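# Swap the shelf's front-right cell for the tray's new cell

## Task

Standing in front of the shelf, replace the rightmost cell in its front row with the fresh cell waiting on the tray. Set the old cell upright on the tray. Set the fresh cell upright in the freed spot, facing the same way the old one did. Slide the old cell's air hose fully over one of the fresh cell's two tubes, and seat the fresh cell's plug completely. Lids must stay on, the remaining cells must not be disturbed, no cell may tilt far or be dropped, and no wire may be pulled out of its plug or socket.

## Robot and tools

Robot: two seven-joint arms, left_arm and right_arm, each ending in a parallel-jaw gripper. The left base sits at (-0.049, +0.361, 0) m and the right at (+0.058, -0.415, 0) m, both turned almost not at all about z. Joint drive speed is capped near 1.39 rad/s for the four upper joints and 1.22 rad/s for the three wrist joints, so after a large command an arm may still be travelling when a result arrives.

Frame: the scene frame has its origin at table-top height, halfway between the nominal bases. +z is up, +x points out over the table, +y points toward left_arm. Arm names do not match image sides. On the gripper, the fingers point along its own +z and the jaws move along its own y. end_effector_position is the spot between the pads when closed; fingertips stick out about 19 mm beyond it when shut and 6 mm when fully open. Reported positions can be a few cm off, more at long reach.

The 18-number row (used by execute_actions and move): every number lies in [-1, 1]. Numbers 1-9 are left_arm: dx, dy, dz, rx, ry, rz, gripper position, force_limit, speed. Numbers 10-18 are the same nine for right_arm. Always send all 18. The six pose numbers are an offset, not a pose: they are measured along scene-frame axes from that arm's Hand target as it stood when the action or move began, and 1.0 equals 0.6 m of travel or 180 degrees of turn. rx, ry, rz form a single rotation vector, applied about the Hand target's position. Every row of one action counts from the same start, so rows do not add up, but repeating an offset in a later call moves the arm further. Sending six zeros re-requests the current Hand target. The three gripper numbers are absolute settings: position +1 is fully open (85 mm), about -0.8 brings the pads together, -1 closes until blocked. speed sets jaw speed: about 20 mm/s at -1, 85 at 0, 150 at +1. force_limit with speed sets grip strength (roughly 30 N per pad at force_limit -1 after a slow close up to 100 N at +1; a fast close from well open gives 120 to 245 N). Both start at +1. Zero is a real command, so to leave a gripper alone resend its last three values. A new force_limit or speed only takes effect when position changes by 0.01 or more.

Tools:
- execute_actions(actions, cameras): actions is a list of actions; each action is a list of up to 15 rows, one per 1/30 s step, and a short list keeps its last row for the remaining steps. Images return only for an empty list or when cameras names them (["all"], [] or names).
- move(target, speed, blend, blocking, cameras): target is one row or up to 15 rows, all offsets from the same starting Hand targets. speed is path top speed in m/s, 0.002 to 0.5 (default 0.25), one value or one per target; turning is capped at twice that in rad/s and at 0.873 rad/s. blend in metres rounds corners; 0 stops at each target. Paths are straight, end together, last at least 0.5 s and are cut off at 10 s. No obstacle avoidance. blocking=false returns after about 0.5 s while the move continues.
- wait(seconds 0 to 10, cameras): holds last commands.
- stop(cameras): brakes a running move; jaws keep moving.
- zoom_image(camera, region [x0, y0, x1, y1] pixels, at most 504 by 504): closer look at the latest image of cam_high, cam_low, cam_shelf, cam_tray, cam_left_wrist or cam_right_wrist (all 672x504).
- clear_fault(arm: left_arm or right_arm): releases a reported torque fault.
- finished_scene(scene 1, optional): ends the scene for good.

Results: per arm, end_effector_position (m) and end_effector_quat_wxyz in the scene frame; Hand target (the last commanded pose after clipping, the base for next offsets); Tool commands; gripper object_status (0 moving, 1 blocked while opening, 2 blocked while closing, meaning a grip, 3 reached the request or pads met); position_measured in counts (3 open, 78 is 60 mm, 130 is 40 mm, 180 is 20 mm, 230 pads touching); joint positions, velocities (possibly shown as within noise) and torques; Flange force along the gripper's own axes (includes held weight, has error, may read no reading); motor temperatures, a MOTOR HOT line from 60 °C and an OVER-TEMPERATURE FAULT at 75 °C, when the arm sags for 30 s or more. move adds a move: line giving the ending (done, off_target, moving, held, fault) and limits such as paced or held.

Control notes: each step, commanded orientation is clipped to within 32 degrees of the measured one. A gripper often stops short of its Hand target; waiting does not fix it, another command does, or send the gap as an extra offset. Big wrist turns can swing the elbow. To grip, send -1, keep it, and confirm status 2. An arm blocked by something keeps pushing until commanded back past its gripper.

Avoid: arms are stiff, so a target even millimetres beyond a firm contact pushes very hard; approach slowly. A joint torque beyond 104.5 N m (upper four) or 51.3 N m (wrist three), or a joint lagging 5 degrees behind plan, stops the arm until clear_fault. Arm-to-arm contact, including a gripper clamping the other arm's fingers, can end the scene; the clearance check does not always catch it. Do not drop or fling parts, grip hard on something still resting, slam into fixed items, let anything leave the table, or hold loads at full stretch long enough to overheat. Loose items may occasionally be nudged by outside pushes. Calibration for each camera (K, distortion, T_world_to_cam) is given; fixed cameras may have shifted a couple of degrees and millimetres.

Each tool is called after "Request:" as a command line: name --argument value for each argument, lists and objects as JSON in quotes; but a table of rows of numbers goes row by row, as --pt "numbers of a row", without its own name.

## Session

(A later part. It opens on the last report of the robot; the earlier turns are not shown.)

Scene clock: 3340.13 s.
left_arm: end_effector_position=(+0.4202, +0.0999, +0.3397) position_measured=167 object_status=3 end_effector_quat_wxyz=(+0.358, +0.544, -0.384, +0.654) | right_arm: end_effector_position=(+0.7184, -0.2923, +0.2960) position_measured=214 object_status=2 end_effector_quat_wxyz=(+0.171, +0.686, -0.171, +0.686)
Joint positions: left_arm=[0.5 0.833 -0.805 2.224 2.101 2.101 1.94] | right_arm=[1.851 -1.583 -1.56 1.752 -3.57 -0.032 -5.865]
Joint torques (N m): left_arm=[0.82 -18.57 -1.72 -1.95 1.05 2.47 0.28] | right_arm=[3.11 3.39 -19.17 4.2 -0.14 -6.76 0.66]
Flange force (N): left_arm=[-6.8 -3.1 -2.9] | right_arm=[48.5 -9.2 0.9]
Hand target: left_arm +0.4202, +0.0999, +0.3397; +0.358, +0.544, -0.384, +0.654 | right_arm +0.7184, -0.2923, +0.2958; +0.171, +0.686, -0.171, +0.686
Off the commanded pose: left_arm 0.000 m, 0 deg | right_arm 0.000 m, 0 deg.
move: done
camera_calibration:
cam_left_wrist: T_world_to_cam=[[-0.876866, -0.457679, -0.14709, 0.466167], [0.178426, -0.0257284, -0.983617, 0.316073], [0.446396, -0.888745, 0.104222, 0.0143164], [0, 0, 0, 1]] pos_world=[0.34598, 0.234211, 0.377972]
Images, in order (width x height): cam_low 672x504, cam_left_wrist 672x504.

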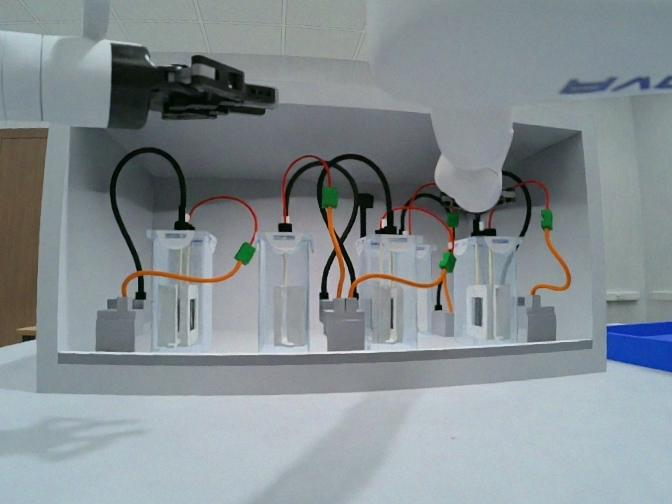

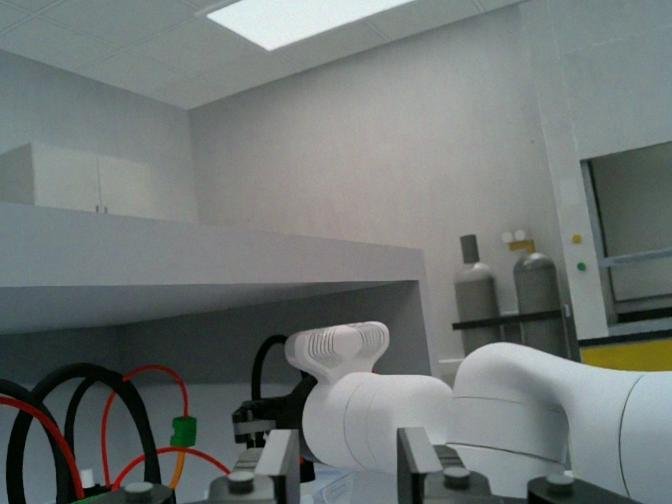

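Request:
move --pt "0 0 0 0 0 0 -0.3 0.5 -1 0 0 0.013 0 0 0 -1 0 -1" --pt "0 0 0 0 0 0 -0.3 0.5 -1 0 0 0.013 0 0 0 -0.4 0 -1" --speed 0.03 --cameras '["cam_left_wrist","cam_low","cam_right_wrist"]'

Request:
zoom_image --camera "cam_left_wrist" --region '[230, 410, 290, 470]'

Request:
zoom_image --camera "cam_low" --region '[450, 190, 510, 250]'

Scene clock: 3347.03 s.
left_arm: end_effector_position=(+0.4202, +0.0999, +0.3397) position_measured=167 object_status=3 end_effector_quat_wxyz=(+0.358, +0.544, -0.384, +0.654) | right_arm: end_effector_position=(+0.7184, -0.2924, +0.3036) position_measured=179 object_status=0 end_effector_quat_wxyz=(+0.171, +0.686, -0.171, +0.686)
Joint positions: left_arm=[0.5 0.833 -0.805 2.224 2.101 2.101 1.94] | right_arm=[1.851 -1.565 -1.556 1.751 -3.561 -0.033 -5.855]
Joint torques (N m): left_arm=[0.81 -18.54 -1.68 -1.96 1.03 2.49 0.29] | right_arm=[-0.07 18.53 11.02 0.61 0.13 1.01 0.58]
Flange force (N): left_arm=[-6.7 -3.1 -2.8] | right_arm=[-1.5 -3.3 1.1]
Hand target: left_arm +0.4202, +0.0999, +0.3397; +0.358, +0.544, -0.384, +0.654 | right_arm +0.7184, -0.2923, +0.3036; +0.171, +0.686, -0.171, +0.686
Off the commanded pose: left_arm 0.000 m, 0 deg | right_arm 0.000 m, 0 deg.
move: done
camera_calibration:
cam_left_wrist: T_world_to_cam=[[-0.876866, -0.457679, -0.14709, 0.466167], [0.178426, -0.0257284, -0.983617, 0.316073], [0.446396, -0.888745, 0.104222, 0.0143164], [0, 0, 0, 1]] pos_world=[0.34598, 0.234211, 0.377972]
cam_right_wrist: T_world_to_cam=[[-0.464837, -0.885318, 0.0117926, 0.0719505], [-0.00546792, -0.0104484, -0.99993, 0.356796], [0.885379, -0.464869, 0.0000159412, -0.627726], [0, 0, 0, 1]] pos_world=[0.591172, -0.224384, 0.355932]
Images, in order (width x height): cam_low 672x504, cam_left_wrist 672x504, cam_right_wrist 672x504.

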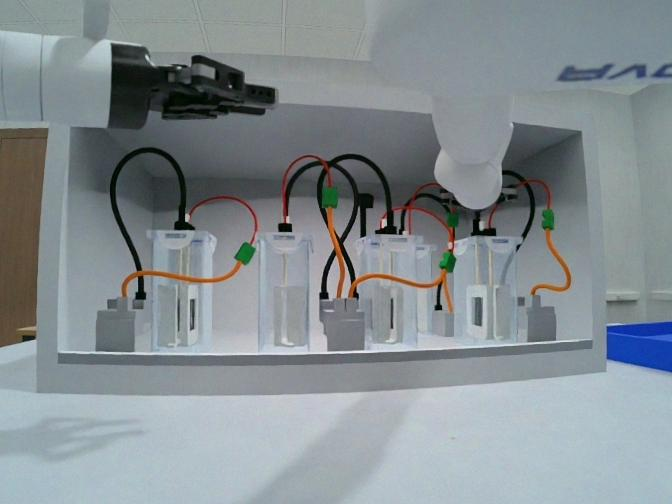

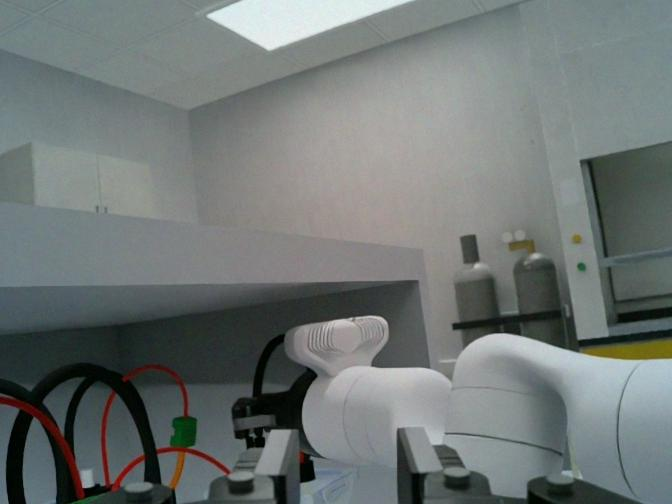

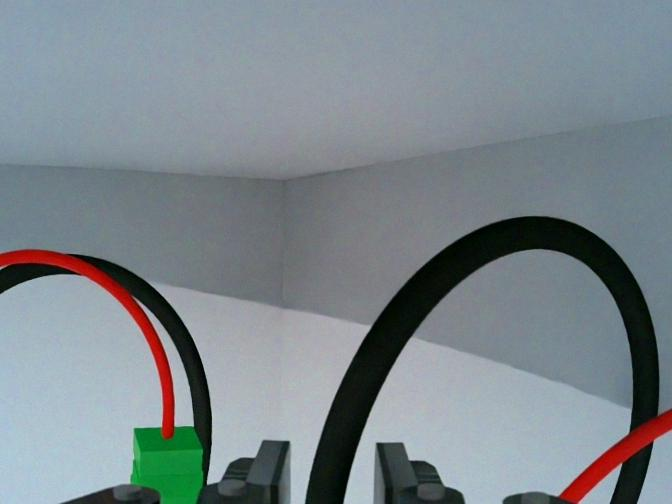

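Scaled by 8.400.

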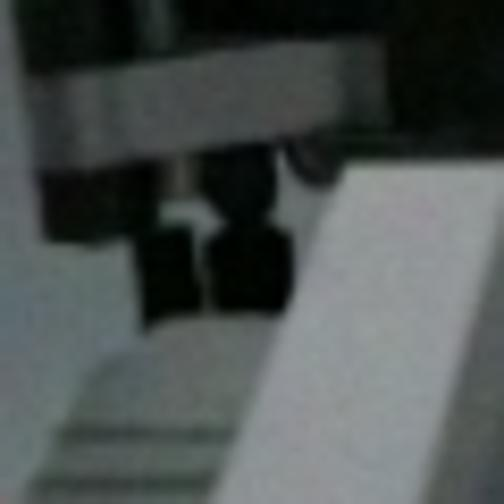

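Scaled by 8.400 from the camera's 672x504 image, which has a finer 960x720 frame.

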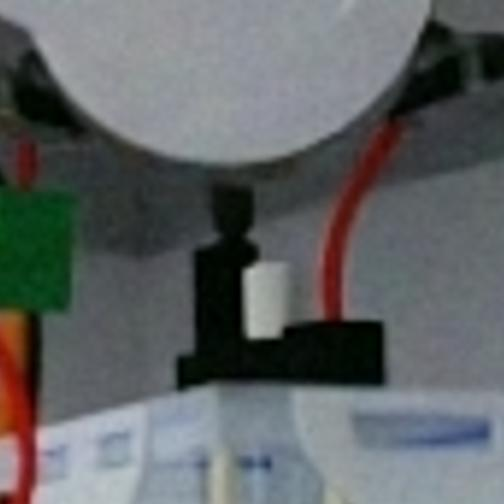

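Request:
move --target '[0,0,0,0,0,0,-0.3,0.5,-1,-0.1913,0.1004,0.01,0,0,0,-0.4,0,-1]' --speed 0.05 --cameras '["all"]'

Request:
zoom_image --camera "cam_left_wrist" --region '[230, 380, 340, 490]'

Request:
zoom_image --camera "cam_low" --region '[430, 170, 570, 350]'

Request:
zoom_image --camera "cam_shelf" --region '[100, 170, 270, 340]'

Scene clock: 3354.40 s.
left_arm: end_effector_position=(+0.4202, +0.0999, +0.3397) position_measured=167 object_status=3 end_effector_quat_wxyz=(+0.358, +0.544, -0.384, +0.654) | right_arm: end_effector_position=(+0.6036, -0.2321, +0.3096) position_measured=179 object_status=3 end_effector_quat_wxyz=(+0.171, +0.686, -0.171, +0.686)
Joint positions: left_arm=[0.5 0.833 -0.805 2.224 2.101 2.101 1.94] | right_arm=[1.536 -1.604 -1.493 1.906 -3.556 -0.211 -5.866]
Joint torques (N m): left_arm=[0.85 -18.53 -1.69 -1.97 1.02 2.48 0.3] | right_arm=[-0.06 16.31 10.36 0.57 0.64 0.85 0.57]
Flange force (N): left_arm=[-6.7 -3.1 -2.9] | right_arm=[-1.2 -2.1 0.4]
Hand target: left_arm +0.4202, +0.0999, +0.3397; +0.358, +0.544, -0.384, +0.654 | right_arm +0.6036, -0.2321, +0.3096; +0.171, +0.686, -0.171, +0.686
Off the commanded pose: left_arm 0.000 m, 0 deg | right_arm 0.000 m, 0 deg.
move: done
camera_calibration:
cam_left_wrist: T_world_to_cam=[[-0.876866, -0.457679, -0.14709, 0.466167], [0.178426, -0.0257284, -0.983617, 0.316073], [0.446396, -0.888745, 0.104222, 0.0143164], [0, 0, 0, 1]] pos_world=[0.34598, 0.234211, 0.377972]
cam_right_wrist: T_world_to_cam=[[-0.464837, -0.885318, 0.0117926, 0.071859], [-0.00546792, -0.0104484, -0.99993, 0.362797], [0.885379, -0.464869, 0.0000159412, -0.498188], [0, 0, 0, 1]] pos_world=[0.476472, -0.164184, 0.361932]

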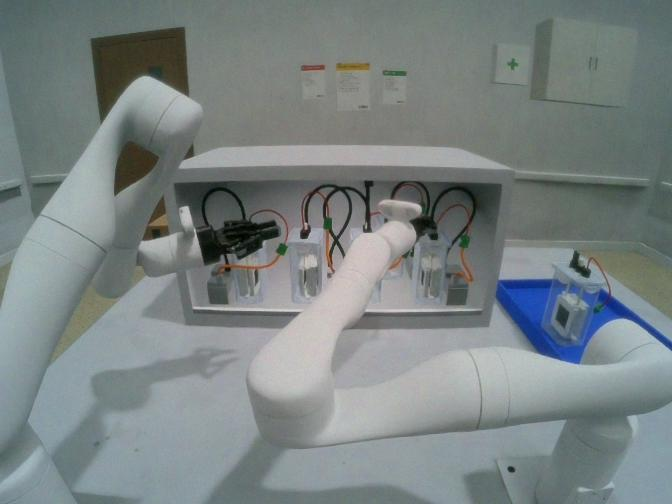

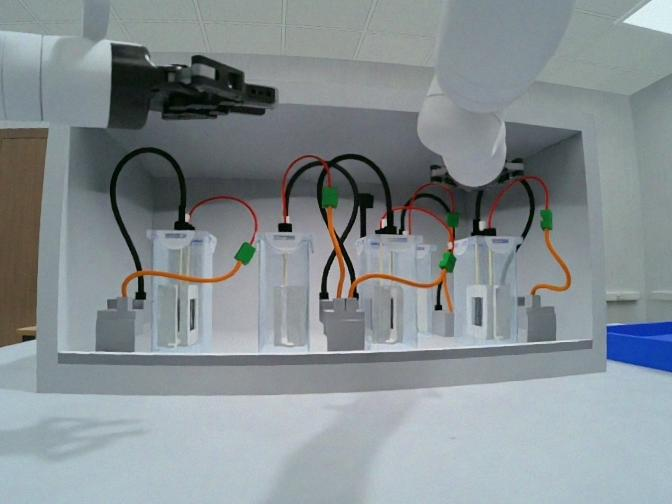

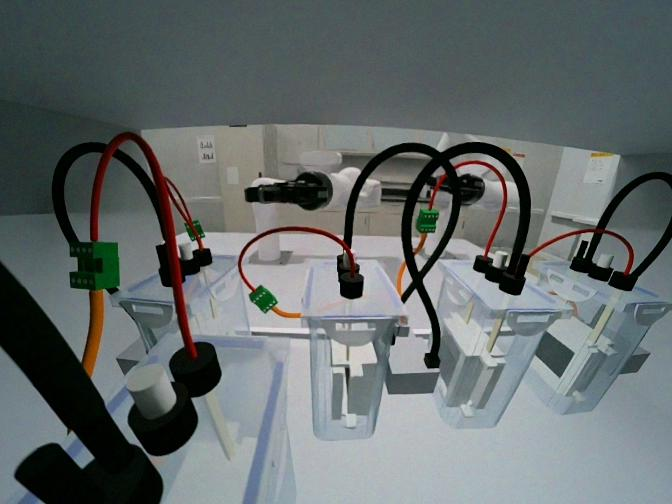

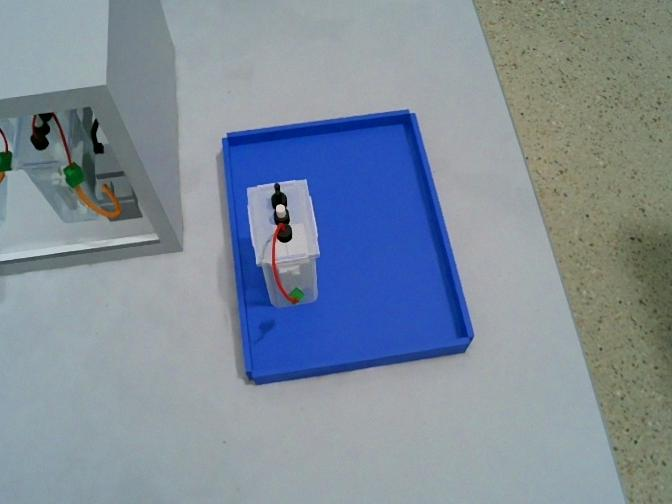

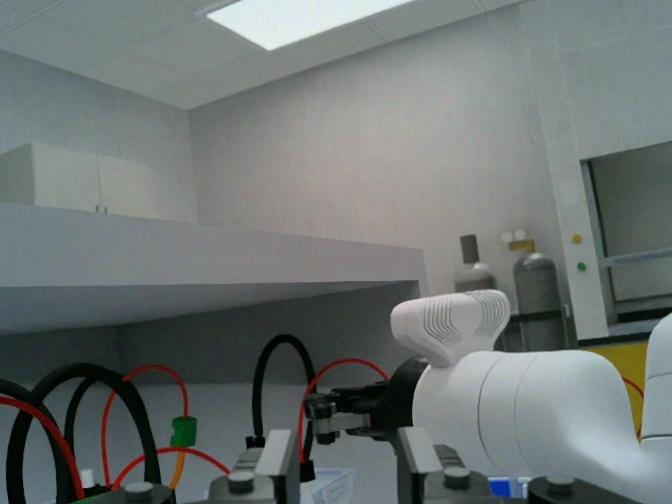

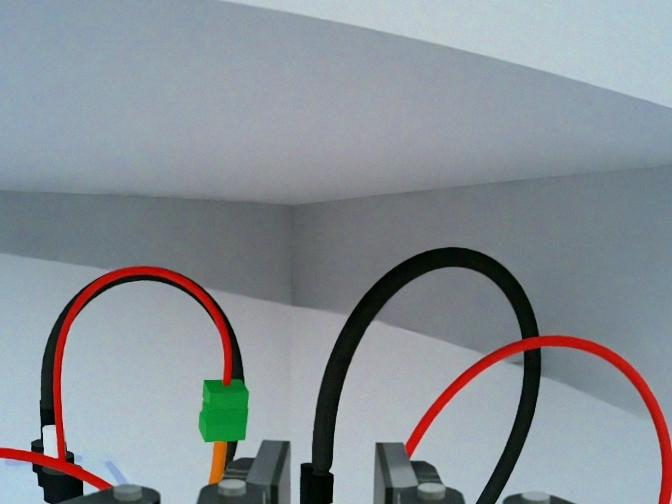

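Scaled by 4.582.

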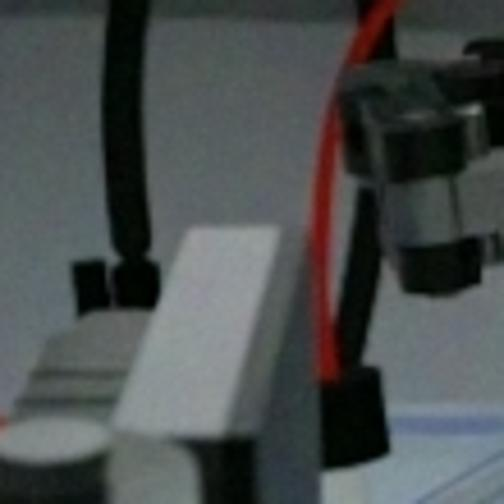

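Scaled by 2.800 from the camera's 672x504 image, which has a finer 960x720 frame.

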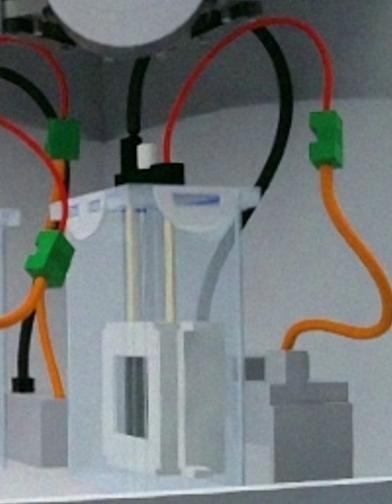

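Scaled by 2.965 from the camera's 672x504 image, which has a finer 960x720 frame.

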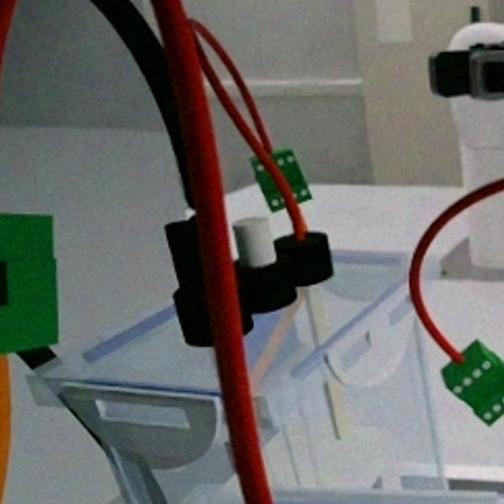

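Request:
move --target '[0,0,0,0,0,0,-0.3,0.5,-1,-0.17,0.09,0.03,0,0,0,-0.4,0,-1]' --speed 0.15 --cameras '["cam_high","cam_right_wrist","cam_shelf"]'

Request:
zoom_image --camera "cam_high" --region '[370, 160, 510, 320]'

Request:
zoom_image --camera "cam_right_wrist" --region '[230, 260, 470, 504]'

Scene clock: 3359.83 s.
left_arm: end_effector_position=(+0.4202, +0.0999, +0.3397) position_measured=167 object_status=3 end_effector_quat_wxyz=(+0.358, +0.544, -0.384, +0.654) | right_arm: end_effector_position=(+0.5016, -0.1781, +0.3276) position_measured=179 object_status=3 end_effector_quat_wxyz=(+0.171, +0.686, -0.171, +0.686)
Joint positions: left_arm=[0.5 0.833 -0.805 2.224 2.101 2.101 1.94] | right_arm=[1.268 -1.634 -1.399 1.927 -3.509 -0.477 -5.873]
Joint torques (N m): left_arm=[0.85 -18.59 -1.7 -1.99 1.01 2.49 0.29] | right_arm=[-0.36 15.64 9.8 0.38 1.3 0.83 0.55]
Flange force (N): left_arm=[-6.9 -3.1 -2.9] | right_arm=[-1.0 -2.5 0.7]
Hand target: left_arm +0.4202, +0.0999, +0.3397; +0.358, +0.544, -0.384, +0.654 | right_arm +0.5016, -0.1781, +0.3276; +0.171, +0.686, -0.171, +0.686
Off the commanded pose: left_arm 0.000 m, 0 deg | right_arm 0.000 m, 0 deg.
move: done
camera_calibration:
cam_right_wrist: T_world_to_cam=[[-0.464837, -0.885317, 0.011881, 0.0720067], [-0.00550922, -0.0105265, -0.999929, 0.380809], [0.885379, -0.46487, 0.0000157182, -0.382777], [0, 0, 0, 1]] pos_world=[0.374472, -0.110184, 0.379932]
Images, in order (width x height): cam_high 672x504, cam_shelf 672x504, cam_right_wrist 672x504.

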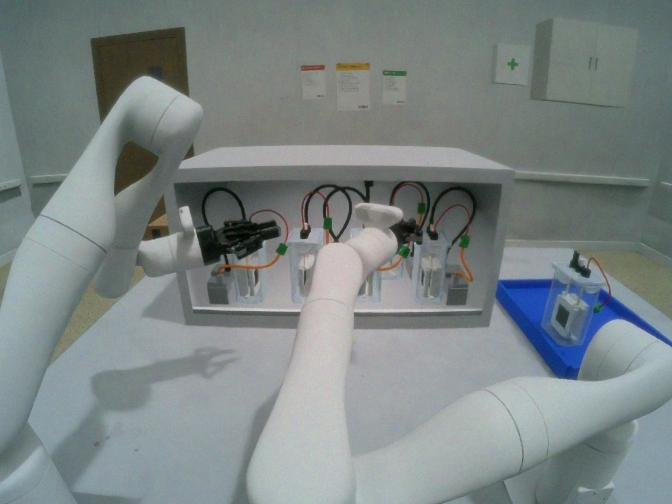

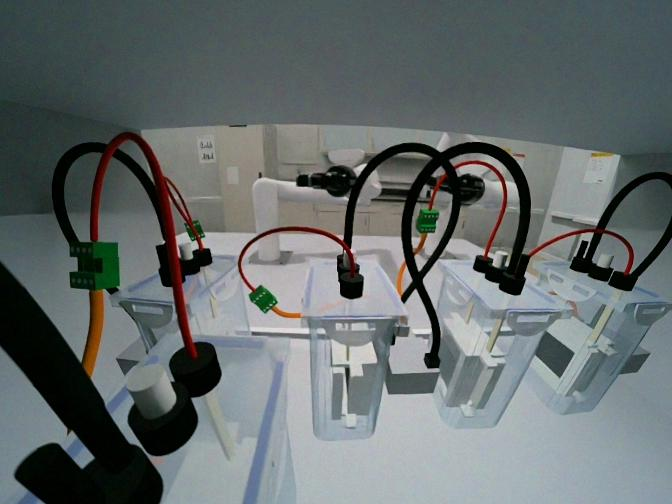

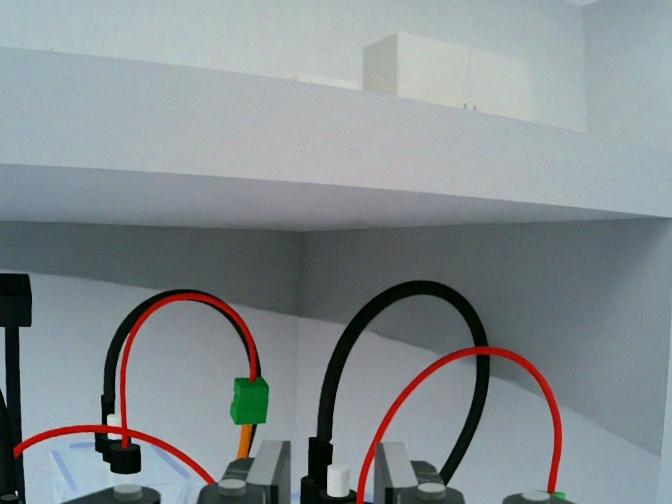

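Scaled by 3.150 from the camera's 672x504 image, which has a finer 960x720 frame.

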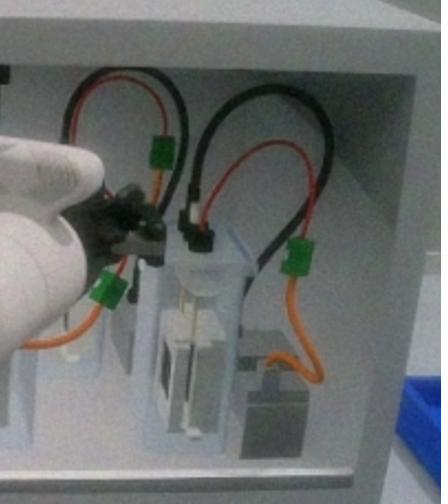

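Scaled by 2.066.

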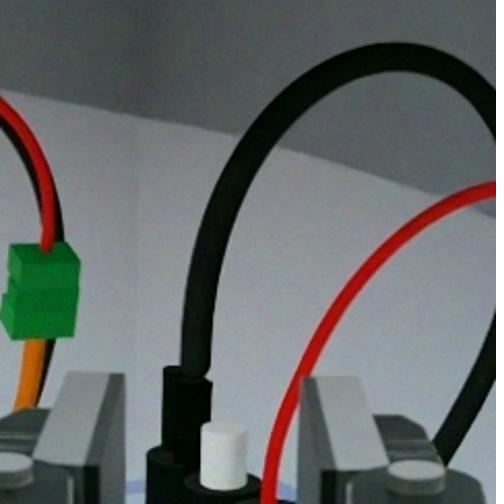

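Request:
finished_scene

The scene is finished: the task was done.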